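# Load cartons into flow lane by date, earliest first

## Task

Put the cartons into the flow lane sorted by their dates, with the oldest-dated carton at the front of the lane.

## Robot and tools

Robots: three identical i2rt Big YAM arms named arm1, arm2 and arm3. Each has six revolute joints, a two-finger parallel gripper and a camera on its wrist. Two fixed room cameras, cam_a and cam_b, also watch the scene. The hand reaches roughly 1.0 m from the joint-1 axis.

Frame: every pose uses a single scene frame in metres with its origin on the floor and +z up. Arm feet (base_link): arm1 at (-1.399, -0.834, 0.768), arm2 at (-0.549, -0.349, 0.753), arm3 at (0.555, 0.297, 0.850); each foot looks along its own +x, rotated by quat_wxyz (0.518, 0.002, 0.002, -0.855), (0.266, -0.006, 0.004, 0.964) and (0.406, 0.001, 0.000, -0.914) respectively. Table tops under the arms sit at z=0.720. The hand point lies between the finger pads, about 1 cm short of the tips; fingers extend along the hand's +z and open along its y. The printed hand position may be off, more so far out.

Tool move: one action for any subset of arms. Keys are arm1, arm2, arm3 and cameras. An arm key holds an object with joints, target, or both (speed only alongside target). joints is a map of absolute goals by name: joint1_rad (-2.879 to 2.879, base turn, positive counter-clockwise seen from above), joint2_rad (0 to 3.141, shoulder, 0 means upper arm pointing back, raising swings it up then forward), joint3_rad (0 to 3.019, elbow, 0 folded), joint4_rad (-1.692 to 1.57, hand pitch, positive tips fingers up), joint5_rad (-1.57 to 1.57, hand yaw, positive toward the arm's right), joint6_rad (-2.094 to 2.094, roll, positive clockwise viewed from behind), gripper_m (0 to 0.093 m fingertip gap). Radians for joints, metres for the gripper. target is one list of seven numbers per arm, [x, y, z, qw, qx, qy, qz]: an absolute hand pose in the scene frame, in the same form as the printed hand line, reached by a straight path starting at the current hand_target. When target is given, joints may only contain gripper_m. speed is the path's peak in m/s, 0.002 to 0.5 (default 0.25); rotation is capped at twice that in rad/s. All hand paths in one call finish together, paced by the slowest; paths run 0.5 to 10 s and stop short if longer, and a call never exceeds 15 s. Arms not named keep their previous commands. cameras is a list from arm1_cam_wrist, arm2_cam_wrist, arm3_cam_wrist, cam_a, cam_b, or all; [] gives none; omitted gives none for an action and all for an empty call. Unknown keys make a call invalid; out-of-range values get it refused, and after a refusal the rest of that reply's robot calls are skipped.

Tool wait: seconds from 0 to 10, optional cameras; nothing new is commanded and the state comes back. zoom_image: camera plus region [x0, y0, x1, y1] in pixels of that camera's latest image (896x504; at most 504x504 region). read_manual only returns licence text. finished_scene takes the current scene number and ends that scene irreversibly; the goal must hold without the robots.

Results: per-arm joint_positions, Joint velocities (rad/s, gripper m/s; may read within noise), joint torques (arm joints only, include gravity, joints 3 and 4 flip sign past ±28 N m), hand and hand_target poses, and joint_status/hand_status. A move line lists each arm sent motion with done or its worst status. Status words: off_target (stopped away from the goal, may keep pushing); time_out (the arm keeps pushing toward a nearby held goal; on_its_own lists unreached joints, and sending the reported positions relieves it); not_followed, with joint command not followed or pose unreachable, meaning a safety check withheld targets. Arms listed as last shown were not commanded. The pictures line gives image order. Done tolerances: joints 1 to 6 ±0.045, 0.14, 0.09, 0.055, 0.03, 0.035 rad; gripper ±0.003 m.

Motion behaviour: the controller clamps each step to within 100 mm and 20 degrees of the measured hand, solves damped IK, favours position, and often ends a centimetre or more off. Joints move at different rates, so joint moves can sweep wide. Hands lag, stray and may overshoot speed near full stretch. Paths ignore obstacles and other arms.

Gripper: gripping hard reads up to 0.005 m under the object width (some read up to 0.002 wider); closed empty reads 0 to 0.003. Full force arrives about 0.005 m below the first-contact reading; go gentler for soft items. Release by commanding well above the reading.

Avoid: dropping cartons or releasing them while moving, knocking anything off the work area or onto the floor, slamming, and sustained hard pushing (motors heat; MOTOR HOT warns near 85 °C, and at 100 °C the arm goes limp for 30 to 60 s, shown as OVER-TEMPERATURE FAULT and limit_stop_at_motor_heat; resend targets afterwards). Never let arms press on each other, including closing a gripper on another arm's fingers; the clearance check may act late and ignores fingers, housings and wrist cameras. Objects may occasionally be nudged by outside pushes. The simulation keeps running during thinking, holding the last command.

Each tool is called as name(argument=value, ...), one argument or row to a line, values as JSON.

## Session

move(
)

Scene clock: 0.00 s.
Joint torques (N m): no reading
Heat: arm1: hottest joint1_rad 39 °C; arm2: hottest joint2_rad 40 °C; arm3: hottest joint1_rad 35 °C.
Joint velocities: within noise
arm1.joint_positions: joint1_rad=+0.194 joint2_rad=+0.304 joint3_rad=+1.546 joint4_rad=-1.590 joint5_rad=-0.074 joint6_rad=+0.225 gripper_m=+0.09396
arm1.joint_status: not commanded
arm1.hand: x=-1.3980 y=-0.8742 z=+1.3539 quat_wxyz=(-0.413, -0.697, -0.432, +0.395) (m; scene frame)
arm1.hand_target: x=-1.3971 y=-0.8712 z=+1.3606 quat_wxyz=(-0.419, -0.692, -0.430, +0.401) (m; scene frame)
arm1.hand_status: not commanded
arm2.joint_positions: joint1_rad=+0.324 joint2_rad=+0.267 joint3_rad=+1.656 joint4_rad=-1.577 joint5_rad=-0.025 joint6_rad=+0.557 gripper_m=+0.09396
arm2.joint_status: not commanded
arm2.hand: x=-0.5408 y=-0.3488 z=+1.3788 quat_wxyz=(+0.121, +0.719, -0.287, -0.622) (m; scene frame)
arm2.hand_target: x=-0.5353 y=-0.3500 z=+1.3818 quat_wxyz=(+0.122, +0.714, -0.285, -0.628) (m; scene frame)
arm2.hand_status: not commanded
arm3.joint_positions: joint1_rad=+0.466 joint2_rad=+0.542 joint3_rad=+1.486 joint4_rad=-1.413 joint5_rad=-0.179 joint6_rad=-0.503 gripper_m=+0.09396
arm3.joint_status: not commanded
arm3.hand: x=+0.5364 y=+0.1220 z=+1.4334 quat_wxyz=(-0.274, -0.490, -0.695, +0.450) (m; scene frame)
arm3.hand_target: x=+0.5374 y=+0.1259 z=+1.4420 quat_wxyz=(-0.277, -0.485, -0.691, +0.459) (m; scene frame)
arm3.hand_status: not commanded
pictures: arm1_cam_wrist, arm2_cam_wrist, arm3_cam_wrist, cam_a, cam_b

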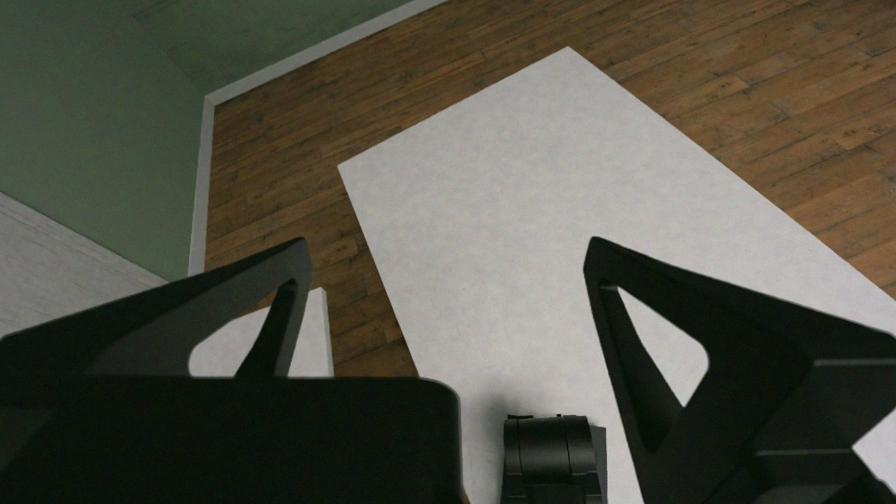

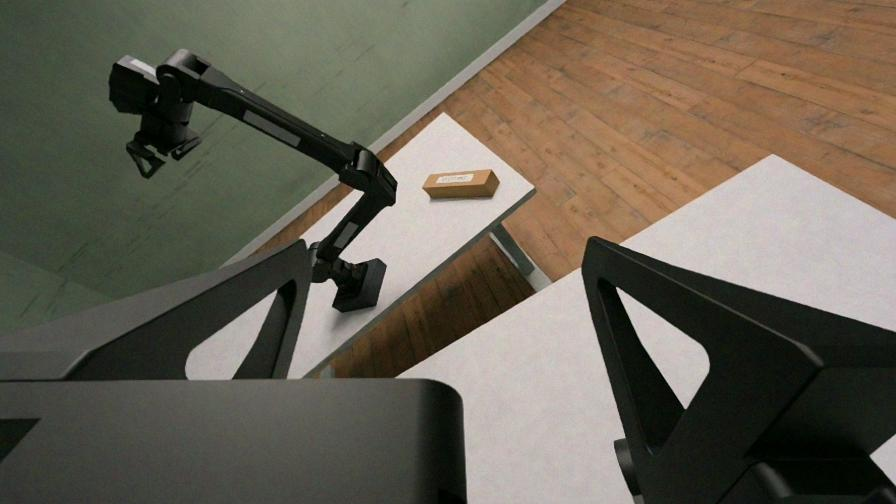

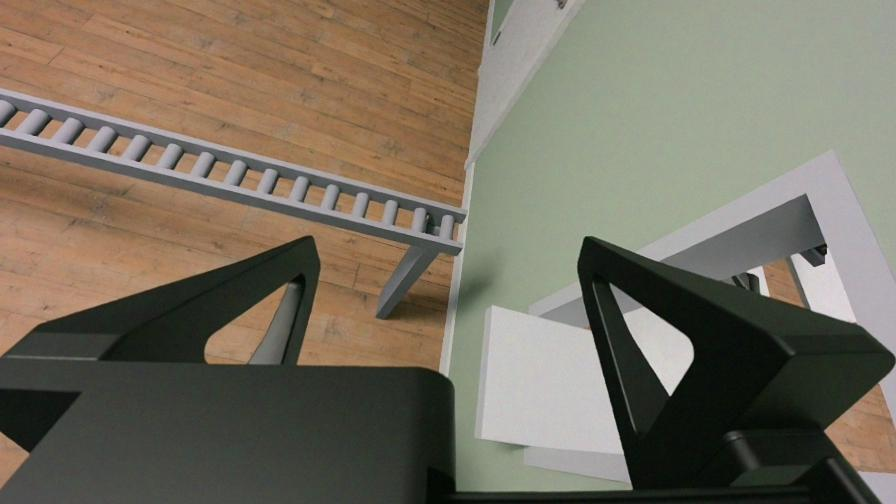

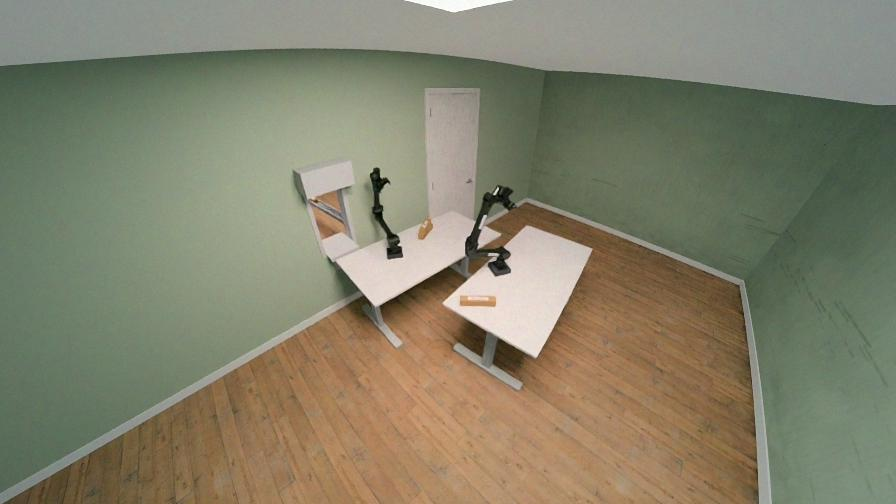

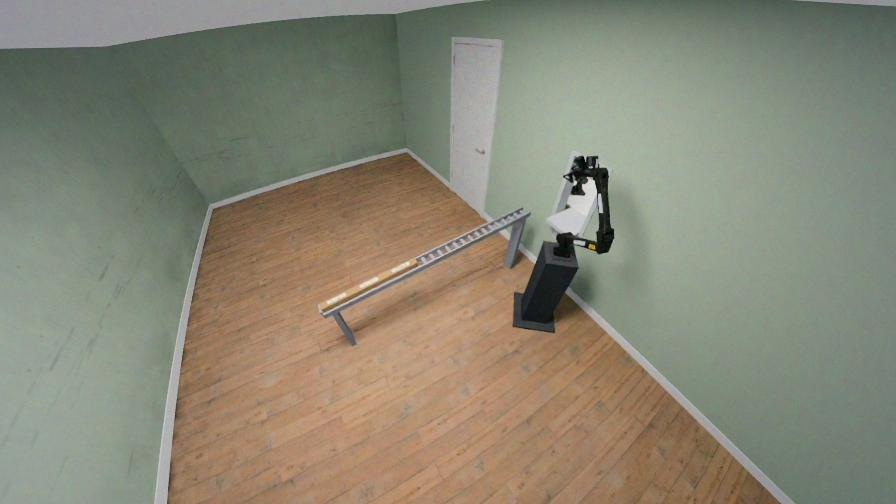

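zoom_image(
  camera="cam_a",
  region=[280, 140, 620, 400],
)

zoom_image(
  camera="cam_b",
  region=[300, 140, 660, 360],
)

zoom_image(
  camera="arm2_cam_wrist",
  region=[400, 150, 550, 220],
)

zoom_image(
  camera="cam_a",
  region=[450, 280, 510, 315],
)

zoom_image(
  camera="cam_b",
  region=[310, 250, 430, 320],
)

Scaled by 1.482 from the camera's 896x504 image, which has a finer 1280x720 frame.

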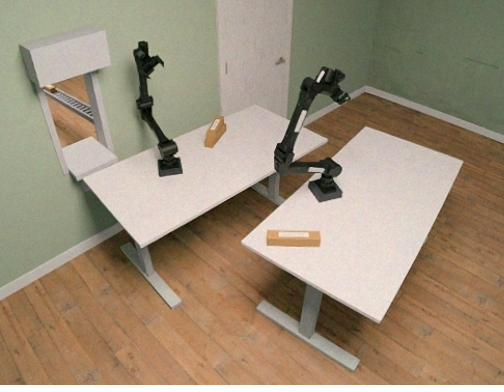

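Scaled by 1.400 from the camera's 896x504 image, which has a finer 1280x720 frame.

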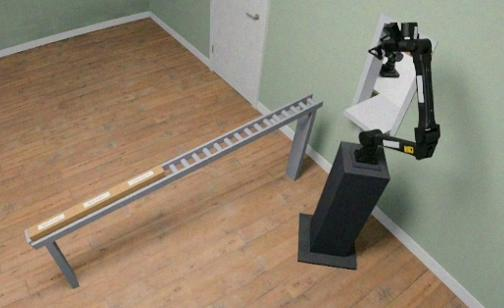

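Scaled by 3.360 from the camera's 896x504 image, which has a finer 1280x720 frame.

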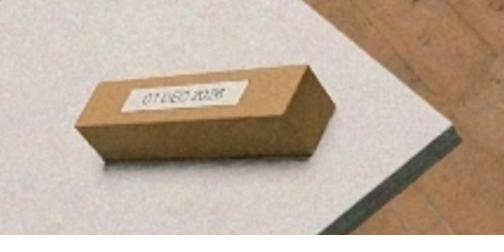

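Scaled by 8.400 from the camera's 896x504 image, which has a finer 1280x720 frame.

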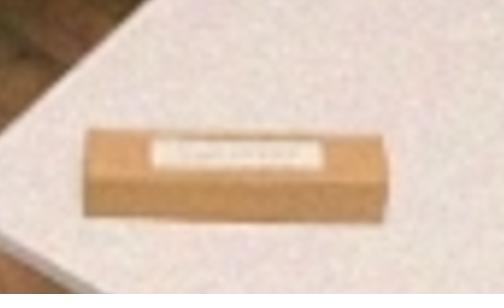

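Scaled by 4.200 from the camera's 896x504 image, which has a finer 1280x720 frame.

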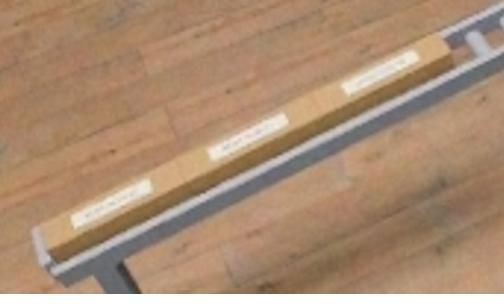

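zoom_image(
  camera="cam_a",
  region=[280, 150, 400, 270],
)

zoom_image(
  camera="cam_a",
  region=[380, 190, 500, 290],
)

zoom_image(
  camera="cam_b",
  region=[500, 140, 630, 340],
)

zoom_image(
  camera="arm3_cam_wrist",
  region=[440, 140, 896, 500],
)

Scaled by 4.200 from the camera's 896x504 image, which has a finer 1280x720 frame.

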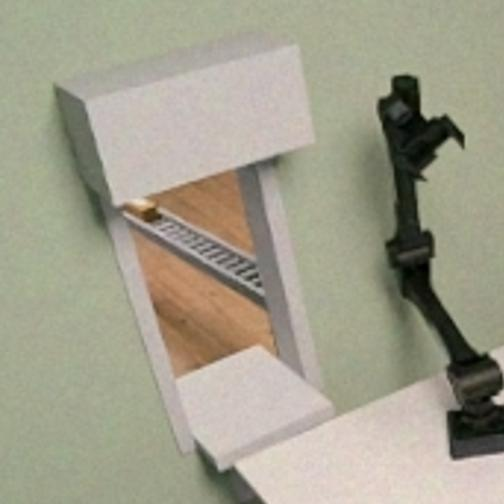

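Scaled by 4.200 from the camera's 896x504 image, which has a finer 1280x720 frame.

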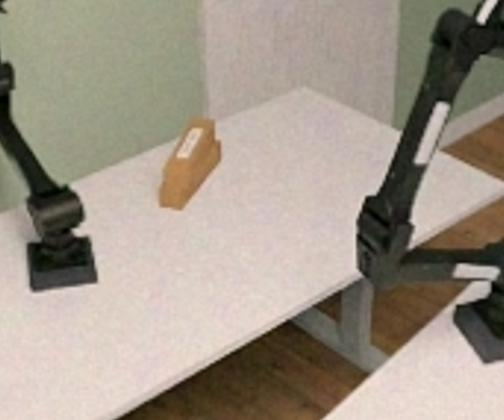

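Scaled by 2.520 from the camera's 896x504 image, which has a finer 1280x720 frame.

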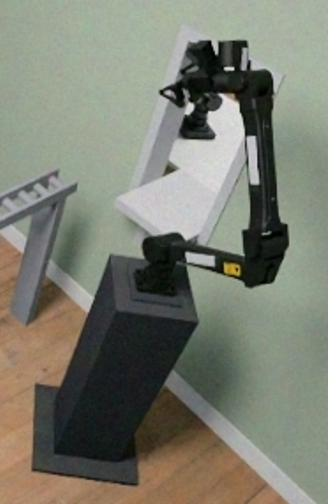

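Scaled by 1.105 from the camera's 896x504 image, which has a finer 1280x720 frame.

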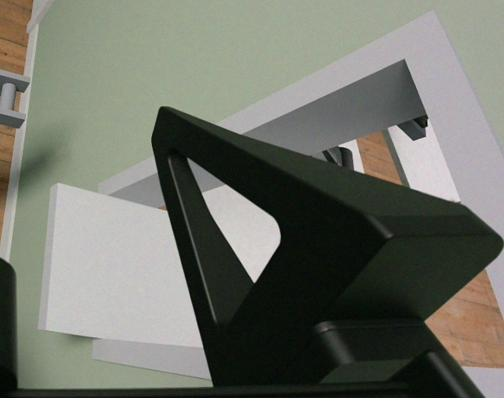

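zoom_image(
  camera="cam_b",
  region=[315, 285, 365, 320],
)

zoom_image(
  camera="cam_b",
  region=[350, 265, 390, 300],
)

zoom_image(
  camera="cam_b",
  region=[385, 250, 430, 285],
)

zoom_image(
  camera="cam_a",
  region=[410, 210, 440, 245],
)

Scaled by 10.080 from the camera's 896x504 image, which has a finer 1280x720 frame.

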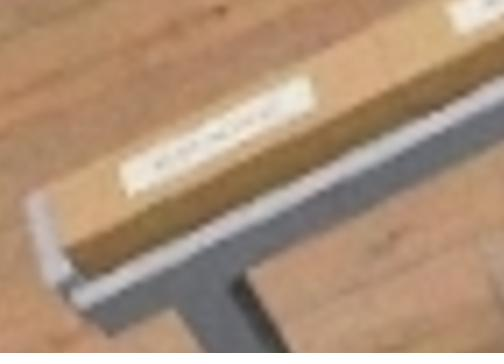

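Scaled by 12.600 from the camera's 896x504 image, which has a finer 1280x720 frame.

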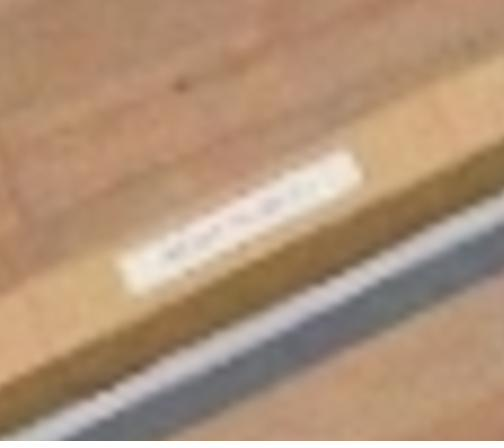

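Scaled by 11.200 from the camera's 896x504 image, which has a finer 1280x720 frame.

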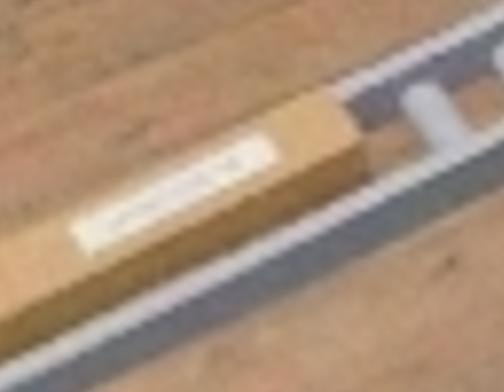

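Scaled by 14.400 from the camera's 896x504 image, which has a finer 1280x720 frame.

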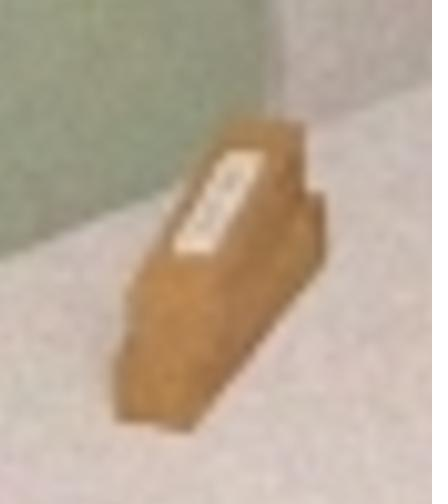

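move(
  arm1={"joints": {"joint2_rad": 1.052, "joint3_rad": 1.038, "joint4_rad": -0.876, "joint5_rad": 0.0, "joint6_rad": 0.0}},
  arm2={"joints": {"joint2_rad": 1.052, "joint3_rad": 1.038, "joint4_rad": -0.876, "joint5_rad": 0.0, "joint6_rad": 0.0}},
  arm3={"joints": {"joint1_rad": 0.735, "joint5_rad": 0.0, "joint6_rad": 0.0}},
  cameras=["arm1_cam_wrist", "arm2_cam_wrist", "arm3_cam_wrist"],
)

Scene clock: 130.83 s.
Joint torques (N m): arm1=[0.73 -8.35 12.12 1.72 0.16 -0.06] | arm2=[0.03 -6.01 11.44 2.15 0.05 -0.13] | arm3=[1.08 3.78 10.09 1.88 0.14 0.14]
Heat: arm1: hottest joint1_rad 39 °C; arm2: hottest joint2_rad 41 °C; arm3: hottest joint3_rad 37 °C.
move: arm1 done; arm2 done; arm3 done
Joint velocities: within noise
arm1.joint_positions: joint1_rad=+0.194 joint2_rad=+1.055 joint3_rad=+1.009 joint4_rad=-0.894 joint5_rad=-0.002 joint6_rad=+0.009 gripper_m=+0.09396
arm1.joint_status: all done
arm1.hand: x=-1.5188 y=-1.2388 z=+1.0423 quat_wxyz=(-0.186, -0.765, -0.566, +0.245) (m; scene frame)
arm1.hand_target: x=-1.5216 y=-1.2474 z=+1.0617 quat_wxyz=(-0.198, -0.756, -0.565, +0.265) (m; scene frame)
arm1.hand_status: not commanded
arm2.joint_positions: joint1_rad=+0.324 joint2_rad=+1.049 joint3_rad=+1.034 joint4_rad=-0.890 joint5_rad=-0.002 joint6_rad=+0.011 gripper_m=+0.09397
arm2.joint_status: all done
arm2.hand: x=-0.9672 y=-0.2547 z=+1.0415 quat_wxyz=(-0.027, +0.941, -0.108, -0.320) (m; scene frame)
arm2.hand_target: x=-0.9711 y=-0.2535 z=+1.0447 quat_wxyz=(-0.031, +0.939, -0.103, -0.327) (m; scene frame)
arm2.hand_status: not commanded
arm3.joint_positions: joint1_rad=+0.724 joint2_rad=+0.542 joint3_rad=+1.486 joint4_rad=-1.413 joint5_rad=-0.003 joint6_rad=-0.008 gripper_m=+0.09396
arm3.joint_status: all done
arm3.hand: x=+0.5516 y=+0.1214 z=+1.4322 quat_wxyz=(-0.368, -0.603, -0.602, +0.372) (m; scene frame)
arm3.hand_target: x=+0.5530 y=+0.1254 z=+1.4408 quat_wxyz=(-0.377, -0.599, -0.598, +0.376) (m; scene frame)
arm3.hand_status: not commanded
pictures: arm1_cam_wrist, arm2_cam_wrist, arm3_cam_wrist
camera_calibration:
arm1_cam_wrist: T_world_to_cam=[[-0.961764, 0.272749, -0.0248379, -1.09365], [0.271213, 0.961102, 0.0522244, 1.54586], [0.0381159, 0.0434912, -0.998326, 1.27585], [0, 0, 0, 1]] pos_world=[-1.51972, -1.24292, 1.16582]
arm2_cam_wrist: T_world_to_cam=[[0.224906, 0.974371, -0.00440901, 0.468323], [0.972988, -0.224824, -0.0524183, 0.946468], [-0.0520661, 0.00749926, -0.998615, 1.1145], [0, 0, 0, 1]] pos_world=[-0.968203, -0.25189, 1.16463]
arm3_cam_wrist: T_world_to_cam=[[-0.999899, 0.00887492, -0.0110878, 0.567185], [0.0128943, 0.894542, -0.446799, 0.526073], [0.00595322, -0.446897, -0.894566, 1.45516], [0, 0, 0, 1]] pos_world=[0.551681, 0.174679, 1.54308]

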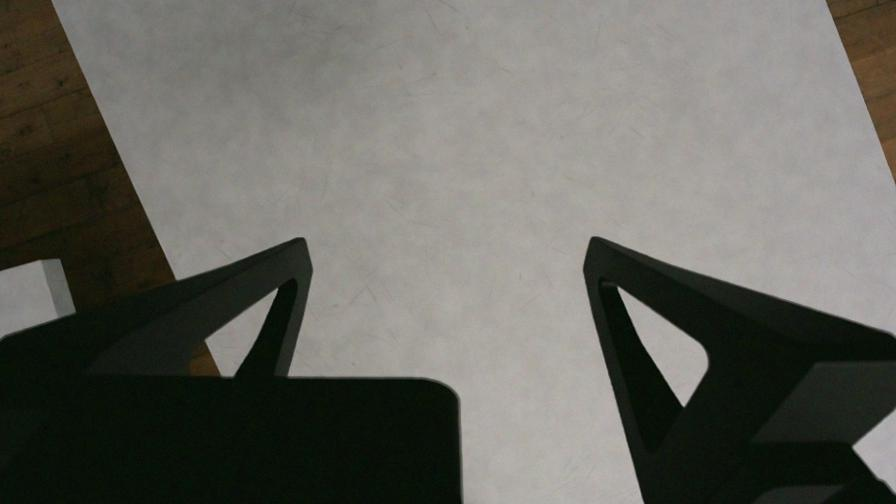

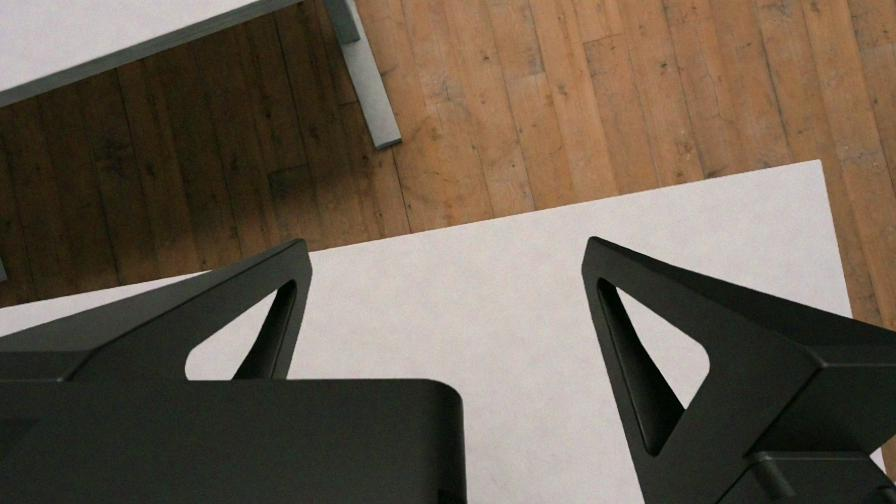

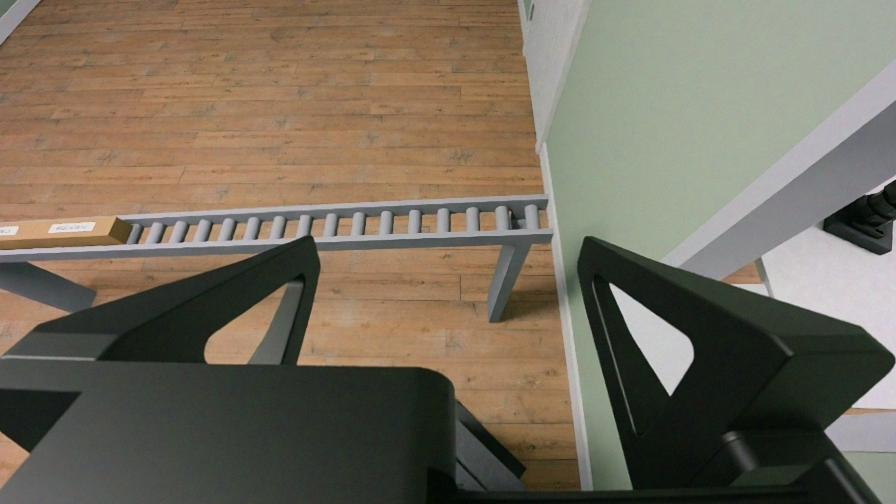

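move(
  arm1={"joints": {"joint1_rad": -2.395}},
  arm2={"joints": {"joint1_rad": 2.255}},
  arm3={"joints": {"joint1_rad": 1.78}},
  cameras=["arm1_cam_wrist", "arm2_cam_wrist", "arm3_cam_wrist"],
)

Scene clock: 134.77 s.
Joint torques (N m): arm1=[-0.38 -8.06 12.18 1.44 0.04 -0.05] | arm2=[0.56 -5.3 11.58 1.92 0.01 -0.11] | arm3=[1.14 3.08 10.13 1.89 0.11 0.13]
Heat: arm1: hottest joint1_rad 39 °C; arm2: hottest joint2_rad 41 °C; arm3: hottest joint3_rad 37 °C.
move: arm1 done; arm2 done; arm3 done
Joint velocities: within noise
arm1.joint_positions: joint1_rad=-2.380 joint2_rad=+1.057 joint3_rad=+1.009 joint4_rad=-0.884 joint5_rad=+0.001 joint6_rad=+0.008 gripper_m=+0.09400
arm1.joint_status: all done
arm1.hand: x=-1.5157 y=-0.4289 z=+1.0471 quat_wxyz=(+0.190, -0.756, +0.573, +0.252) (m; scene frame)
arm1.hand_target: x=-1.5114 y=-0.4208 z=+1.0661 quat_wxyz=(+0.205, -0.749, +0.572, +0.266) (m; scene frame)
arm1.hand_status: not commanded
arm2.joint_positions: joint1_rad=+2.246 joint2_rad=+1.050 joint3_rad=+1.034 joint4_rad=-0.884 joint5_rad=+0.000 joint6_rad=+0.010 gripper_m=+0.09399
arm2.joint_status: all done
arm2.hand: x=-0.4938 y=-0.7687 z=+1.0526 quat_wxyz=(+0.256, +0.624, +0.706, -0.216) (m; scene frame)
arm2.hand_target: x=-0.4898 y=-0.7709 z=+1.0551 quat_wxyz=(+0.259, +0.616, +0.711, -0.220) (m; scene frame)
arm2.hand_status: not commanded
arm3.joint_positions: joint1_rad=+1.769 joint2_rad=+0.542 joint3_rad=+1.486 joint4_rad=-1.413 joint5_rad=-0.002 joint6_rad=-0.008 gripper_m=+0.09397
arm3.joint_status: all done
arm3.hand: x=+0.7046 y=+0.2073 z=+1.4326 quat_wxyz=(-0.505, -0.222, -0.822, +0.139) (m; scene frame)
arm3.hand_target: x=+0.7019 y=+0.2107 z=+1.4411 quat_wxyz=(-0.515, -0.220, -0.817, +0.138) (m; scene frame)
arm3.hand_status: not commanded
pictures: arm1_cam_wrist, arm2_cam_wrist, arm3_cam_wrist
camera_calibration:
arm1_cam_wrist: T_world_to_cam=[[0.957592, 0.28758, -0.017753, 1.59669], [0.288045, -0.956974, 0.0350801, -0.0128504], [-0.00690077, -0.0387061, -0.999227, 1.14269], [0, 0, 0, 1]] pos_world=[-1.51739, -0.427244, 1.1706]
arm2_cam_wrist: T_world_to_cam=[[-0.992254, -0.124221, -0.00122811, -0.586143], [-0.123697, 0.988886, -0.0824803, 0.793893], [0.0114602, -0.0816895, -0.996592, 1.11487], [0, 0, 0, 1]] pos_world=[-0.496177, -0.766808, 1.17584]
arm3_cam_wrist: T_world_to_cam=[[-0.51055, -0.859783, -0.0105879, 0.554041], [-0.766084, 0.460433, -0.44846, 1.08863], [0.390453, -0.22085, -0.89374, 1.17406], [0, 0, 0, 1]] pos_world=[0.65843, 0.234406, 1.54337]

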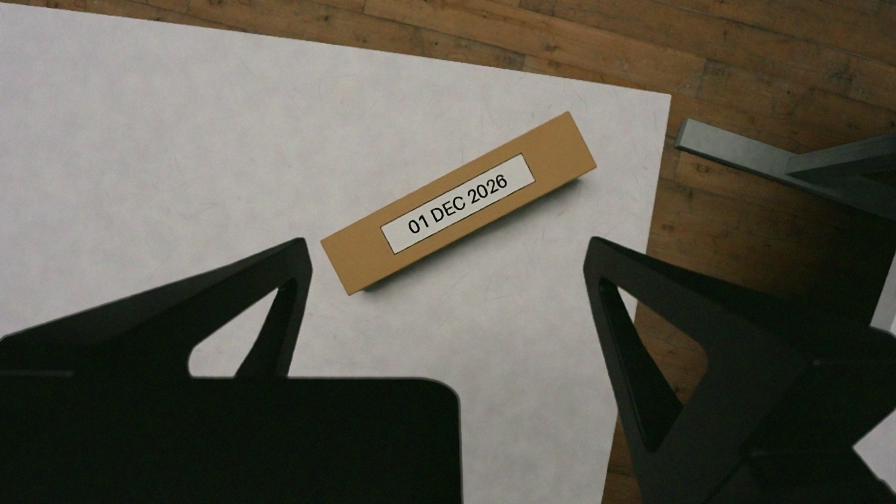

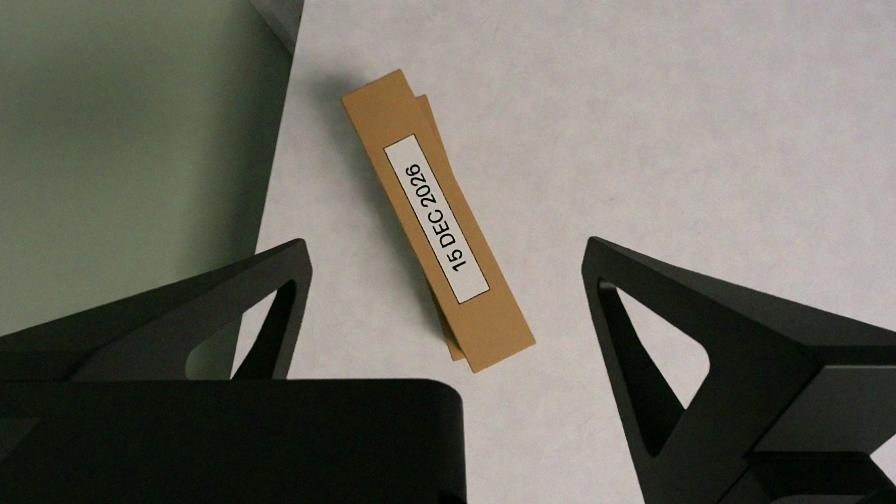

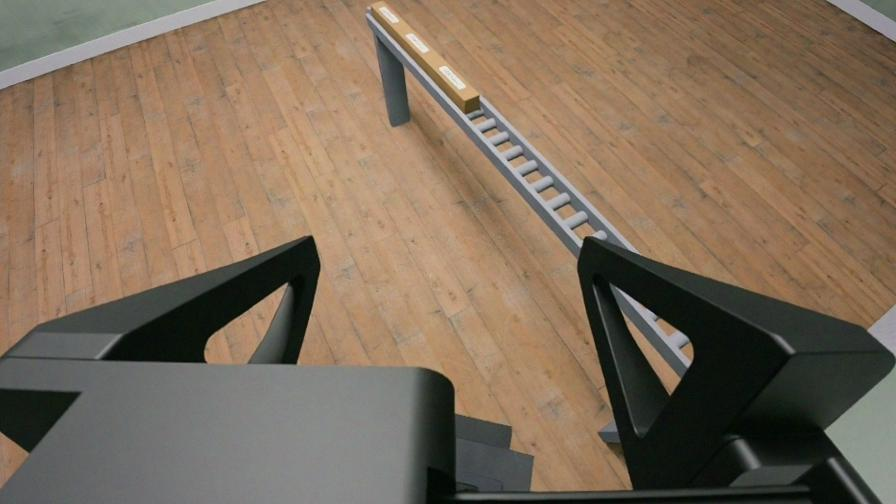

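zoom_image(
  camera="arm3_cam_wrist",
  region=[360, 0, 490, 120],
)

zoom_image(
  camera="arm2_cam_wrist",
  region=[320, 50, 560, 390],
)

Scaled by 3.877 from the camera's 896x504 image, which has a finer 1280x720 frame.

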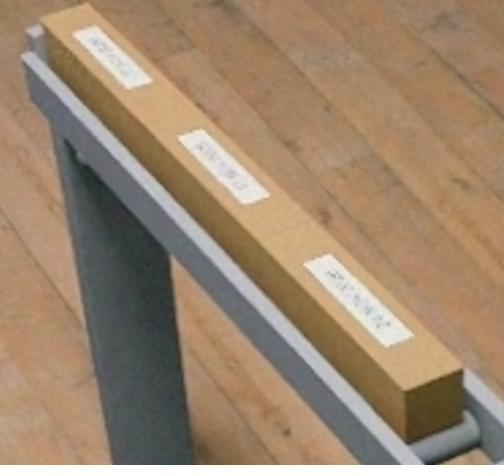

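Scaled by 1.482 from the camera's 896x504 image, which has a finer 1280x720 frame.

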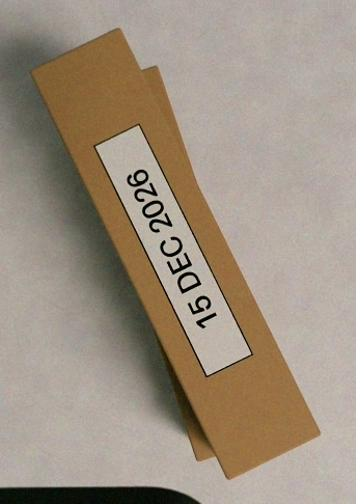

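move(
  arm1={"target": [-1.524, -0.396, 0.93, 0, 0.3746, -0.9272, 0], "speed": 0.35},
  arm2={"target": [-0.480, -0.825, 0.93, 0, 0.4748, 0.8801, 0], "speed": 0.35},
  arm3={"joints": {"joint1_rad": -0.325}},
  cameras=["arm1_cam_wrist", "arm2_cam_wrist", "arm3_cam_wrist"],
)

Scene clock: 179.00 s.
Joint torques (N m): arm1=[-0.56 -13.68 12.19 -0.24 0.1 0.12] | arm2=[0.67 -11.93 14.08 -0.17 0.01 -0.11] | arm3=[-0.62 3.43 10.07 1.88 0.11 0.13]
Heat: arm1: hottest joint3_rad 45 °C; arm2: hottest joint3_rad 46 °C; arm3: hottest joint3_rad 37 °C.
move: arm1 off_target; arm2 off_target; arm3 done
Joint velocities: within noise
arm1.joint_positions: joint1_rad=-2.366 joint2_rad=+1.562 joint3_rad=+1.244 joint4_rad=-1.292 joint5_rad=-0.002 joint6_rad=+1.070 gripper_m=+0.09400
arm1.joint_status: not commanded
arm1.hand: x=-1.5263 y=-0.4139 z=+0.9143 quat_wxyz=(-0.001, -0.387, +0.922, -0.017) (m; scene frame)
arm1.hand_target: x=-1.5237 y=-0.3968 z=+0.9301 quat_wxyz=(+0.000, -0.375, +0.927, +0.000) (m; scene frame)
arm1.hand_status: off_target (0.024 m and 2.5 deg from the pose sent, 0.122 m and 70.9 deg at the start)
arm2.joint_positions: joint1_rad=+2.250 joint2_rad=+1.618 joint3_rad=+1.346 joint4_rad=-1.343 joint5_rad=+0.006 joint6_rad=-0.420 gripper_m=+0.09399
arm2.joint_status: not commanded
arm2.hand: x=-0.4867 y=-0.8074 z=+0.9161 quat_wxyz=(-0.009, +0.484, +0.875, +0.013) (m; scene frame)
arm2.hand_target: x=-0.4800 y=-0.8240 z=+0.9300 quat_wxyz=(+0.000, +0.475, +0.880, +0.000) (m; scene frame)
arm2.hand_status: off_target (0.023 m and 2.2 deg from the pose sent, 0.136 m and 46.8 deg at the start)
arm3.joint_positions: joint1_rad=-0.314 joint2_rad=+0.542 joint3_rad=+1.486 joint4_rad=-1.413 joint5_rad=-0.002 joint6_rad=-0.008 gripper_m=+0.09400
arm3.joint_status: all done
arm3.hand: x=+0.4008 y=+0.2096 z=+1.4319 quat_wxyz=(-0.134, -0.823, -0.224, +0.505) (m; scene frame)
arm3.hand_target: x=+0.4031 y=+0.2136 z=+1.4405 quat_wxyz=(-0.135, -0.819, -0.214, +0.515) (m; scene frame)
arm3.hand_status: not commanded
pictures: arm1_cam_wrist, arm2_cam_wrist, arm3_cam_wrist
camera_calibration:
arm1_cam_wrist: T_world_to_cam=[[0.716327, -0.697736, 0.0063841, 0.801972], [-0.539896, -0.548439, 0.638535, -1.63708], [-0.442028, -0.460847, -0.769566, -0.0382721], [0, 0, 0, 1]] pos_world=[-1.47524, -0.355909, 1.01076]
arm2_cam_wrist: T_world_to_cam=[[-0.844396, -0.535715, -0.00205295, -0.843598], [-0.434131, 0.682023, 0.588536, -0.19177], [-0.313888, 0.497849, -0.808468, 1.11277], [0, 0, 0, 1]] pos_world=[-0.446299, -0.875129, 1.01077]
arm3_cam_wrist: T_world_to_cam=[[-0.499439, 0.866291, -0.0100714, 0.0338858], [0.777921, 0.443314, -0.445322, 0.234754], [-0.381314, -0.230246, -0.895314, 1.60614], [0, 0, 0, 1]] pos_world=[0.446745, 0.236382, 1.54288]

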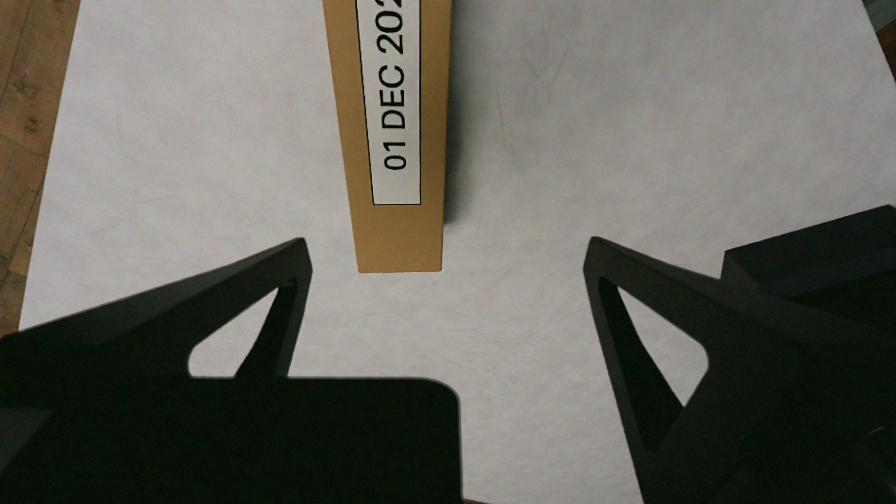

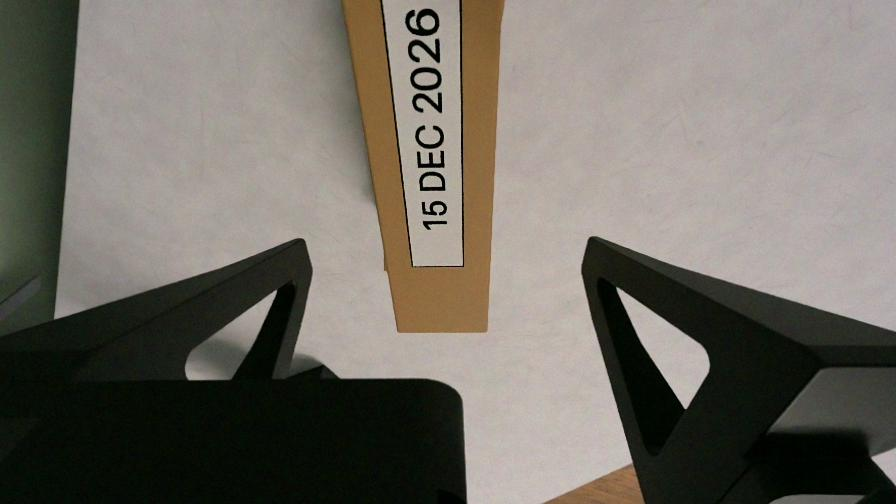

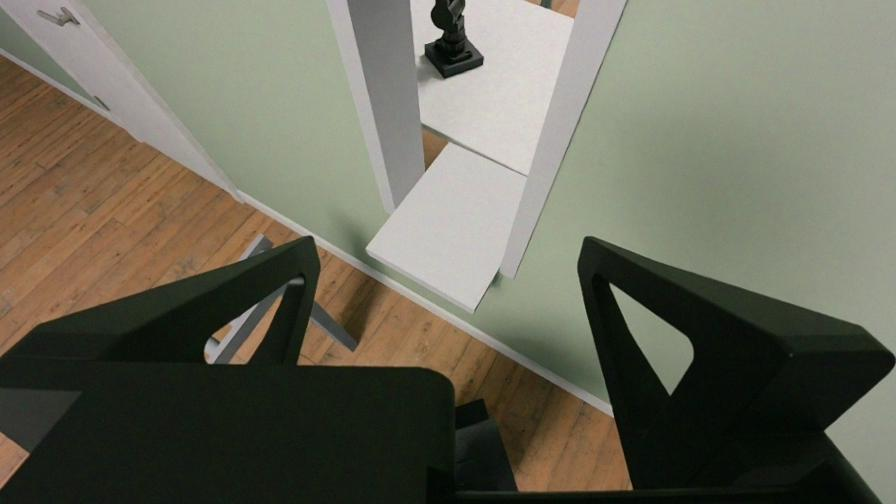

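move(
  arm1={"target": [-1.5357, -0.3556, 0.836, 0, 0.3746, -0.9272, 0], "speed": 0.25},
  arm2={"target": [-0.469, -0.837, 0.874, 0, 0.4748, 0.8801, 0], "speed": 0.25},
  cameras=["arm1_cam_wrist", "arm2_cam_wrist"],
)

Scene clock: 217.57 s.
Joint torques (N m): arm1=[-0.44 -17.61 10.44 0.39 0.09 0.14] | arm2=[0.67 -13.51 9.7 0.75 0 0.05] | arm3=[-0.79 3.6 10.1 1.89 0.11 0.15]
Heat: arm1: hottest joint3_rad 47 °C; arm2: hottest joint3_rad 47 °C; arm3: hottest joint3_rad 37 °C.
move: arm1 off_target; arm2 done
Joint velocities: within noise
arm1.joint_positions: joint1_rad=-2.366 joint2_rad=+1.766 joint3_rad=+1.244 joint4_rad=-1.103 joint5_rad=-0.002 joint6_rad=+1.072 gripper_m=+0.09400
arm1.joint_status: not commanded
arm1.hand: x=-1.5377 y=-0.3752 z=+0.8228 quat_wxyz=(-0.002, -0.386, +0.922, -0.025) (m; scene frame)
arm1.hand_target: x=-1.5354 y=-0.3562 z=+0.8365 quat_wxyz=(+0.000, -0.375, +0.927, +0.000) (m; scene frame)
arm1.hand_status: off_target (0.024 m and 3.2 deg from the pose sent, 0.098 m and 2.5 deg at the start)
arm2.joint_positions: joint1_rad=+2.267 joint2_rad=+1.695 joint3_rad=+1.346 joint4_rad=-1.231 joint5_rad=+0.006 joint6_rad=-0.421 gripper_m=+0.09399
arm2.joint_status: not commanded
arm2.hand: x=-0.4743 y=-0.8346 z=+0.8805 quat_wxyz=(+0.002, +0.477, +0.879, -0.001) (m; scene frame)
arm2.hand_target: x=-0.4691 y=-0.8368 z=+0.8740 quat_wxyz=(+0.000, +0.475, +0.880, +0.000) (m; scene frame)
arm2.hand_status: done (0.009 m and 0.3 deg from the pose sent, 0.054 m and 2.2 deg at the start)
arm3: as last shown
pictures: arm1_cam_wrist, arm2_cam_wrist
camera_calibration:
arm1_cam_wrist: T_world_to_cam=[[0.715148, -0.698693, 0.0197649, 0.824506], [-0.543648, -0.538233, 0.644012, -1.57002], [-0.439329, -0.471309, -0.76476, -0.0995988], [0, 0, 0, 1]] pos_world=[-1.48694, -0.315904, 0.91865]
arm2_cam_wrist: T_world_to_cam=[[-0.835226, -0.549761, 0.0126534, -0.868023], [-0.44869, 0.694616, 0.562304, -0.120163], [-0.317922, 0.463973, -0.826834, 1.08742], [0, 0, 0, 1]] pos_world=[-0.433197, -0.89827, 0.977664]

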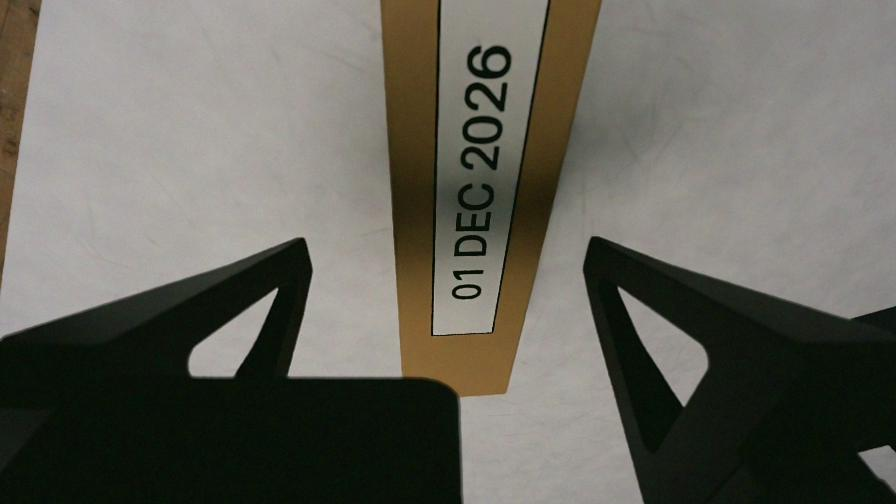

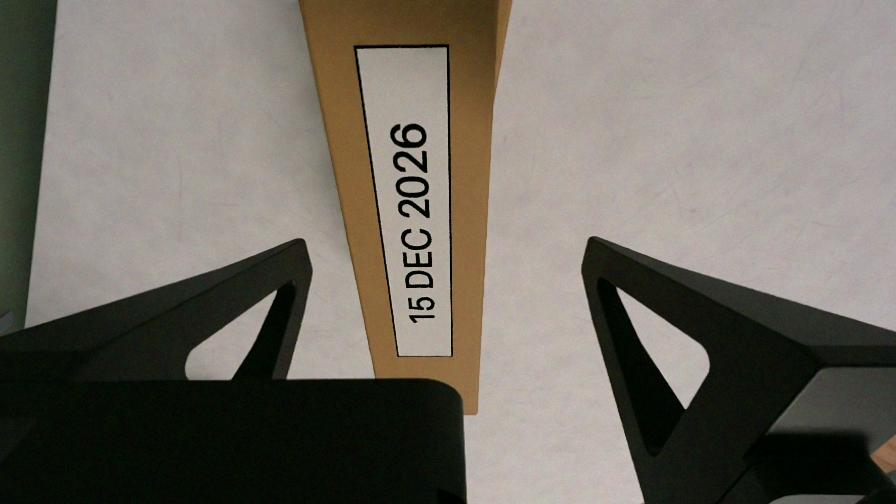

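move(
  arm1={"target": [-1.5364, -0.3718, 0.800, 0, 0.3714, -0.9285, 0], "speed": 0.2},
  arm2={"target": [-0.464, -0.818, 0.835, 0, 0.4748, 0.8801, 0], "speed": 0.2},
  cameras=["arm1_cam_wrist", "arm2_cam_wrist"],
)

Scene clock: 266.50 s.
Joint torques (N m): arm1=[0.38 -15.5 7.51 0.51 0.08 0.12] | arm2=[0.62 -12.81 8.05 0.72 0 0.1] | arm3=[-0.79 3.66 10.03 1.89 0.1 0.14]
Heat: arm1: hottest joint3_rad 45 °C; arm2: hottest joint3_rad 45 °C; arm3: hottest joint3_rad 38 °C.
move: arm1 done; arm2 off_target
Joint velocities: within noise
arm1.joint_positions: joint1_rad=-2.366 joint2_rad=+1.767 joint3_rad=+1.185 joint4_rad=-1.000 joint5_rad=-0.002 joint6_rad=+1.090 gripper_m=+0.09400
arm1.joint_status: not commanded
arm1.hand: x=-1.5374 y=-0.3759 z=+0.8028 quat_wxyz=(+0.001, -0.378, +0.926, -0.003) (m; scene frame)
arm1.hand_target: x=-1.5364 y=-0.3718 z=+0.8001 quat_wxyz=(+0.000, -0.371, +0.928, +0.000) (m; scene frame)
arm1.hand_status: done (0.005 m and 0.9 deg from the pose sent, 0.023 m and 3.4 deg at the start)
arm2.joint_positions: joint1_rad=+2.283 joint2_rad=+1.695 joint3_rad=+1.246 joint4_rad=-1.119 joint5_rad=+0.006 joint6_rad=-0.409 gripper_m=+0.09399
arm2.joint_status: not commanded
arm2.hand: x=-0.4682 y=-0.8219 z=+0.8453 quat_wxyz=(+0.005, +0.475, +0.880, -0.005) (m; scene frame)
arm2.hand_target: x=-0.4642 y=-0.8178 z=+0.8352 quat_wxyz=(+0.000, +0.475, +0.880, +0.000) (m; scene frame)
arm2.hand_status: off_target (0.012 m and 0.9 deg from the pose sent, 0.050 m and 0.3 deg at the start)
arm3: as last shown
pictures: arm1_cam_wrist, arm2_cam_wrist
camera_calibration:
arm1_cam_wrist: T_world_to_cam=[[0.702638, -0.711312, -0.0183099, 0.830757], [-0.545641, -0.555147, 0.627764, -1.55372], [-0.4567, -0.4311, -0.778189, -0.115919], [0, 0, 0, 1]] pos_world=[-1.48444, -0.321589, 0.900373]
arm2_cam_wrist: T_world_to_cam=[[-0.832826, -0.553256, 0.0175865, -0.861521], [-0.452786, 0.699174, 0.5533, -0.0970227], [-0.318413, 0.45284, -0.832796, 1.04999], [0, 0, 0, 1]] pos_world=[-0.427096, -0.884283, 0.943261]

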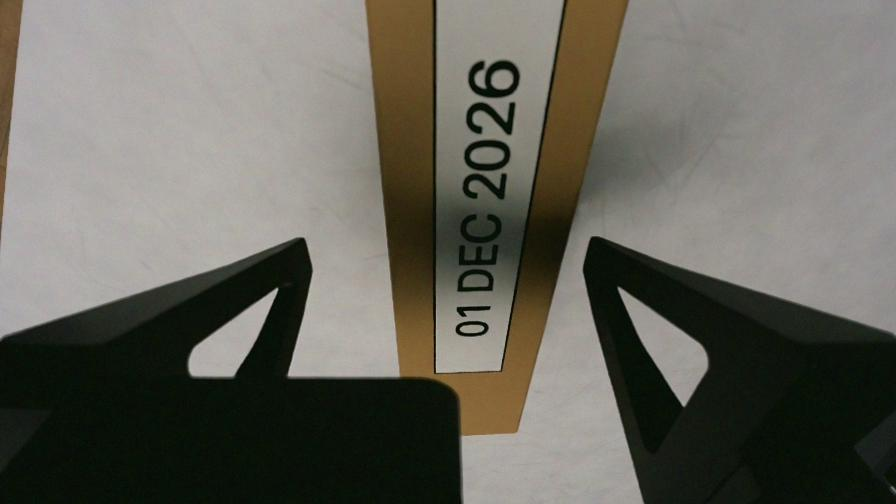

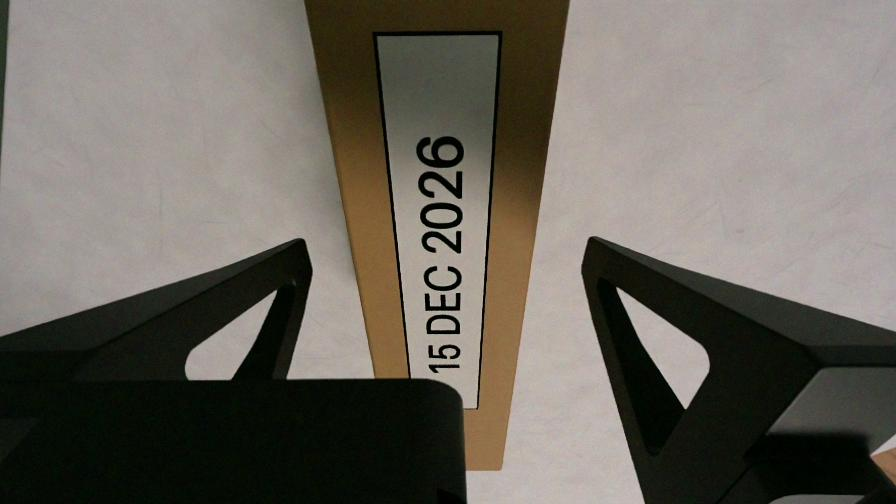

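move(
  arm1={"target": [-1.5290, -0.3795, 0.775, 0, 0.3714, -0.9285, 0], "speed": 0.15},
  arm2={"target": [-0.465, -0.818, 0.810, 0, 0.4748, 0.8801, 0], "speed": 0.15},
  cameras=["arm1_cam_wrist", "arm2_cam_wrist"],
)

Scene clock: 292.47 s.
Joint torques (N m): arm1=[-0.38 -15.38 7.05 0.5 0.09 0.03] | arm2=[0.5 -13.22 7.99 0.76 0 0.07] | arm3=[-0.67 3.66 10.03 1.91 0.11 0.13]
Heat: arm1: hottest joint3_rad 42 °C; arm2: hottest joint3_rad 44 °C; arm3: hottest joint3_rad 38 °C.
move: arm1 done; arm2 off_target
Joint velocities: within noise
arm1.joint_positions: joint1_rad=-2.366 joint2_rad=+1.785 joint3_rad=+1.132 joint4_rad=-0.928 joint5_rad=-0.002 joint6_rad=+1.090 gripper_m=+0.09400
arm1.joint_status: not commanded
arm1.hand: x=-1.5347 y=-0.3845 z=+0.7779 quat_wxyz=(+0.001, -0.378, +0.926, -0.003) (m; scene frame)
arm1.hand_target: x=-1.5290 y=-0.3795 z=+0.7752 quat_wxyz=(+0.000, -0.371, +0.928, +0.000) (m; scene frame)
arm1.hand_status: done (0.008 m and 0.9 deg from the pose sent, 0.029 m and 0.9 deg at the start)
arm2.joint_positions: joint1_rad=+2.283 joint2_rad=+1.721 joint3_rad=+1.213 joint4_rad=-1.056 joint5_rad=+0.006 joint6_rad=-0.409 gripper_m=+0.09399
arm2.joint_status: not commanded
arm2.hand: x=-0.4680 y=-0.8223 z=+0.8221 quat_wxyz=(+0.007, +0.475, +0.880, -0.007) (m; scene frame)
arm2.hand_target: x=-0.4652 y=-0.8178 z=+0.8102 quat_wxyz=(+0.000, +0.475, +0.880, +0.000) (m; scene frame)
arm2.hand_status: off_target (0.013 m and 1.1 deg from the pose sent, 0.036 m and 0.9 deg at the start)
arm3: as last shown
pictures: arm1_cam_wrist, arm2_cam_wrist
camera_calibration:
arm1_cam_wrist: T_world_to_cam=[[0.702419, -0.71152, -0.0186141, 0.822089], [-0.545753, -0.555192, 0.627627, -1.54151], [-0.456903, -0.430698, -0.778292, -0.137891], [0, 0, 0, 1]] pos_world=[-1.48174, -0.330289, 0.875473]
arm2_cam_wrist: T_world_to_cam=[[-0.833067, -0.552837, 0.0192785, -0.862242], [-0.452905, 0.701661, 0.550044, -0.0791123], [-0.317611, 0.449492, -0.834913, 1.03031], [0, 0, 0, 1]] pos_world=[-0.426896, -0.884286, 0.92036]

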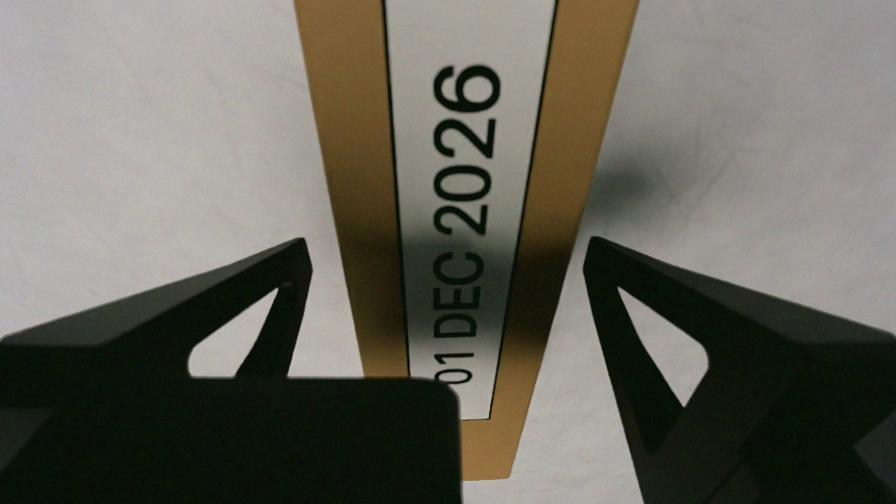

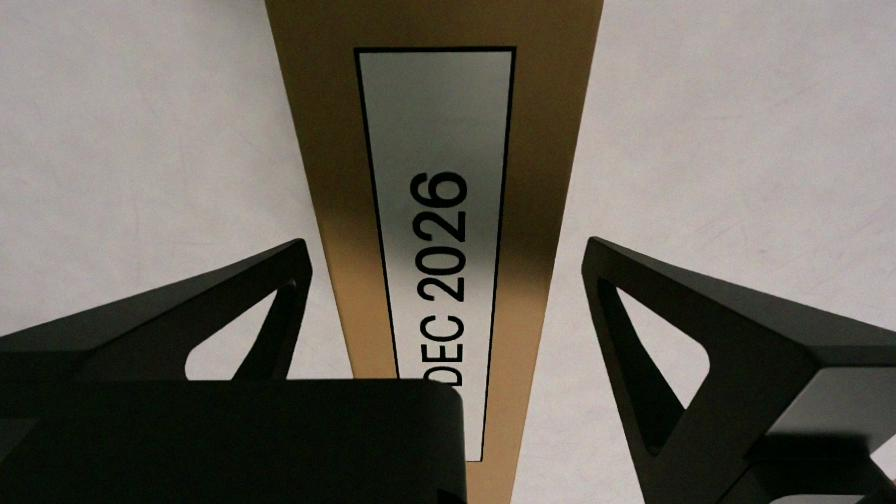

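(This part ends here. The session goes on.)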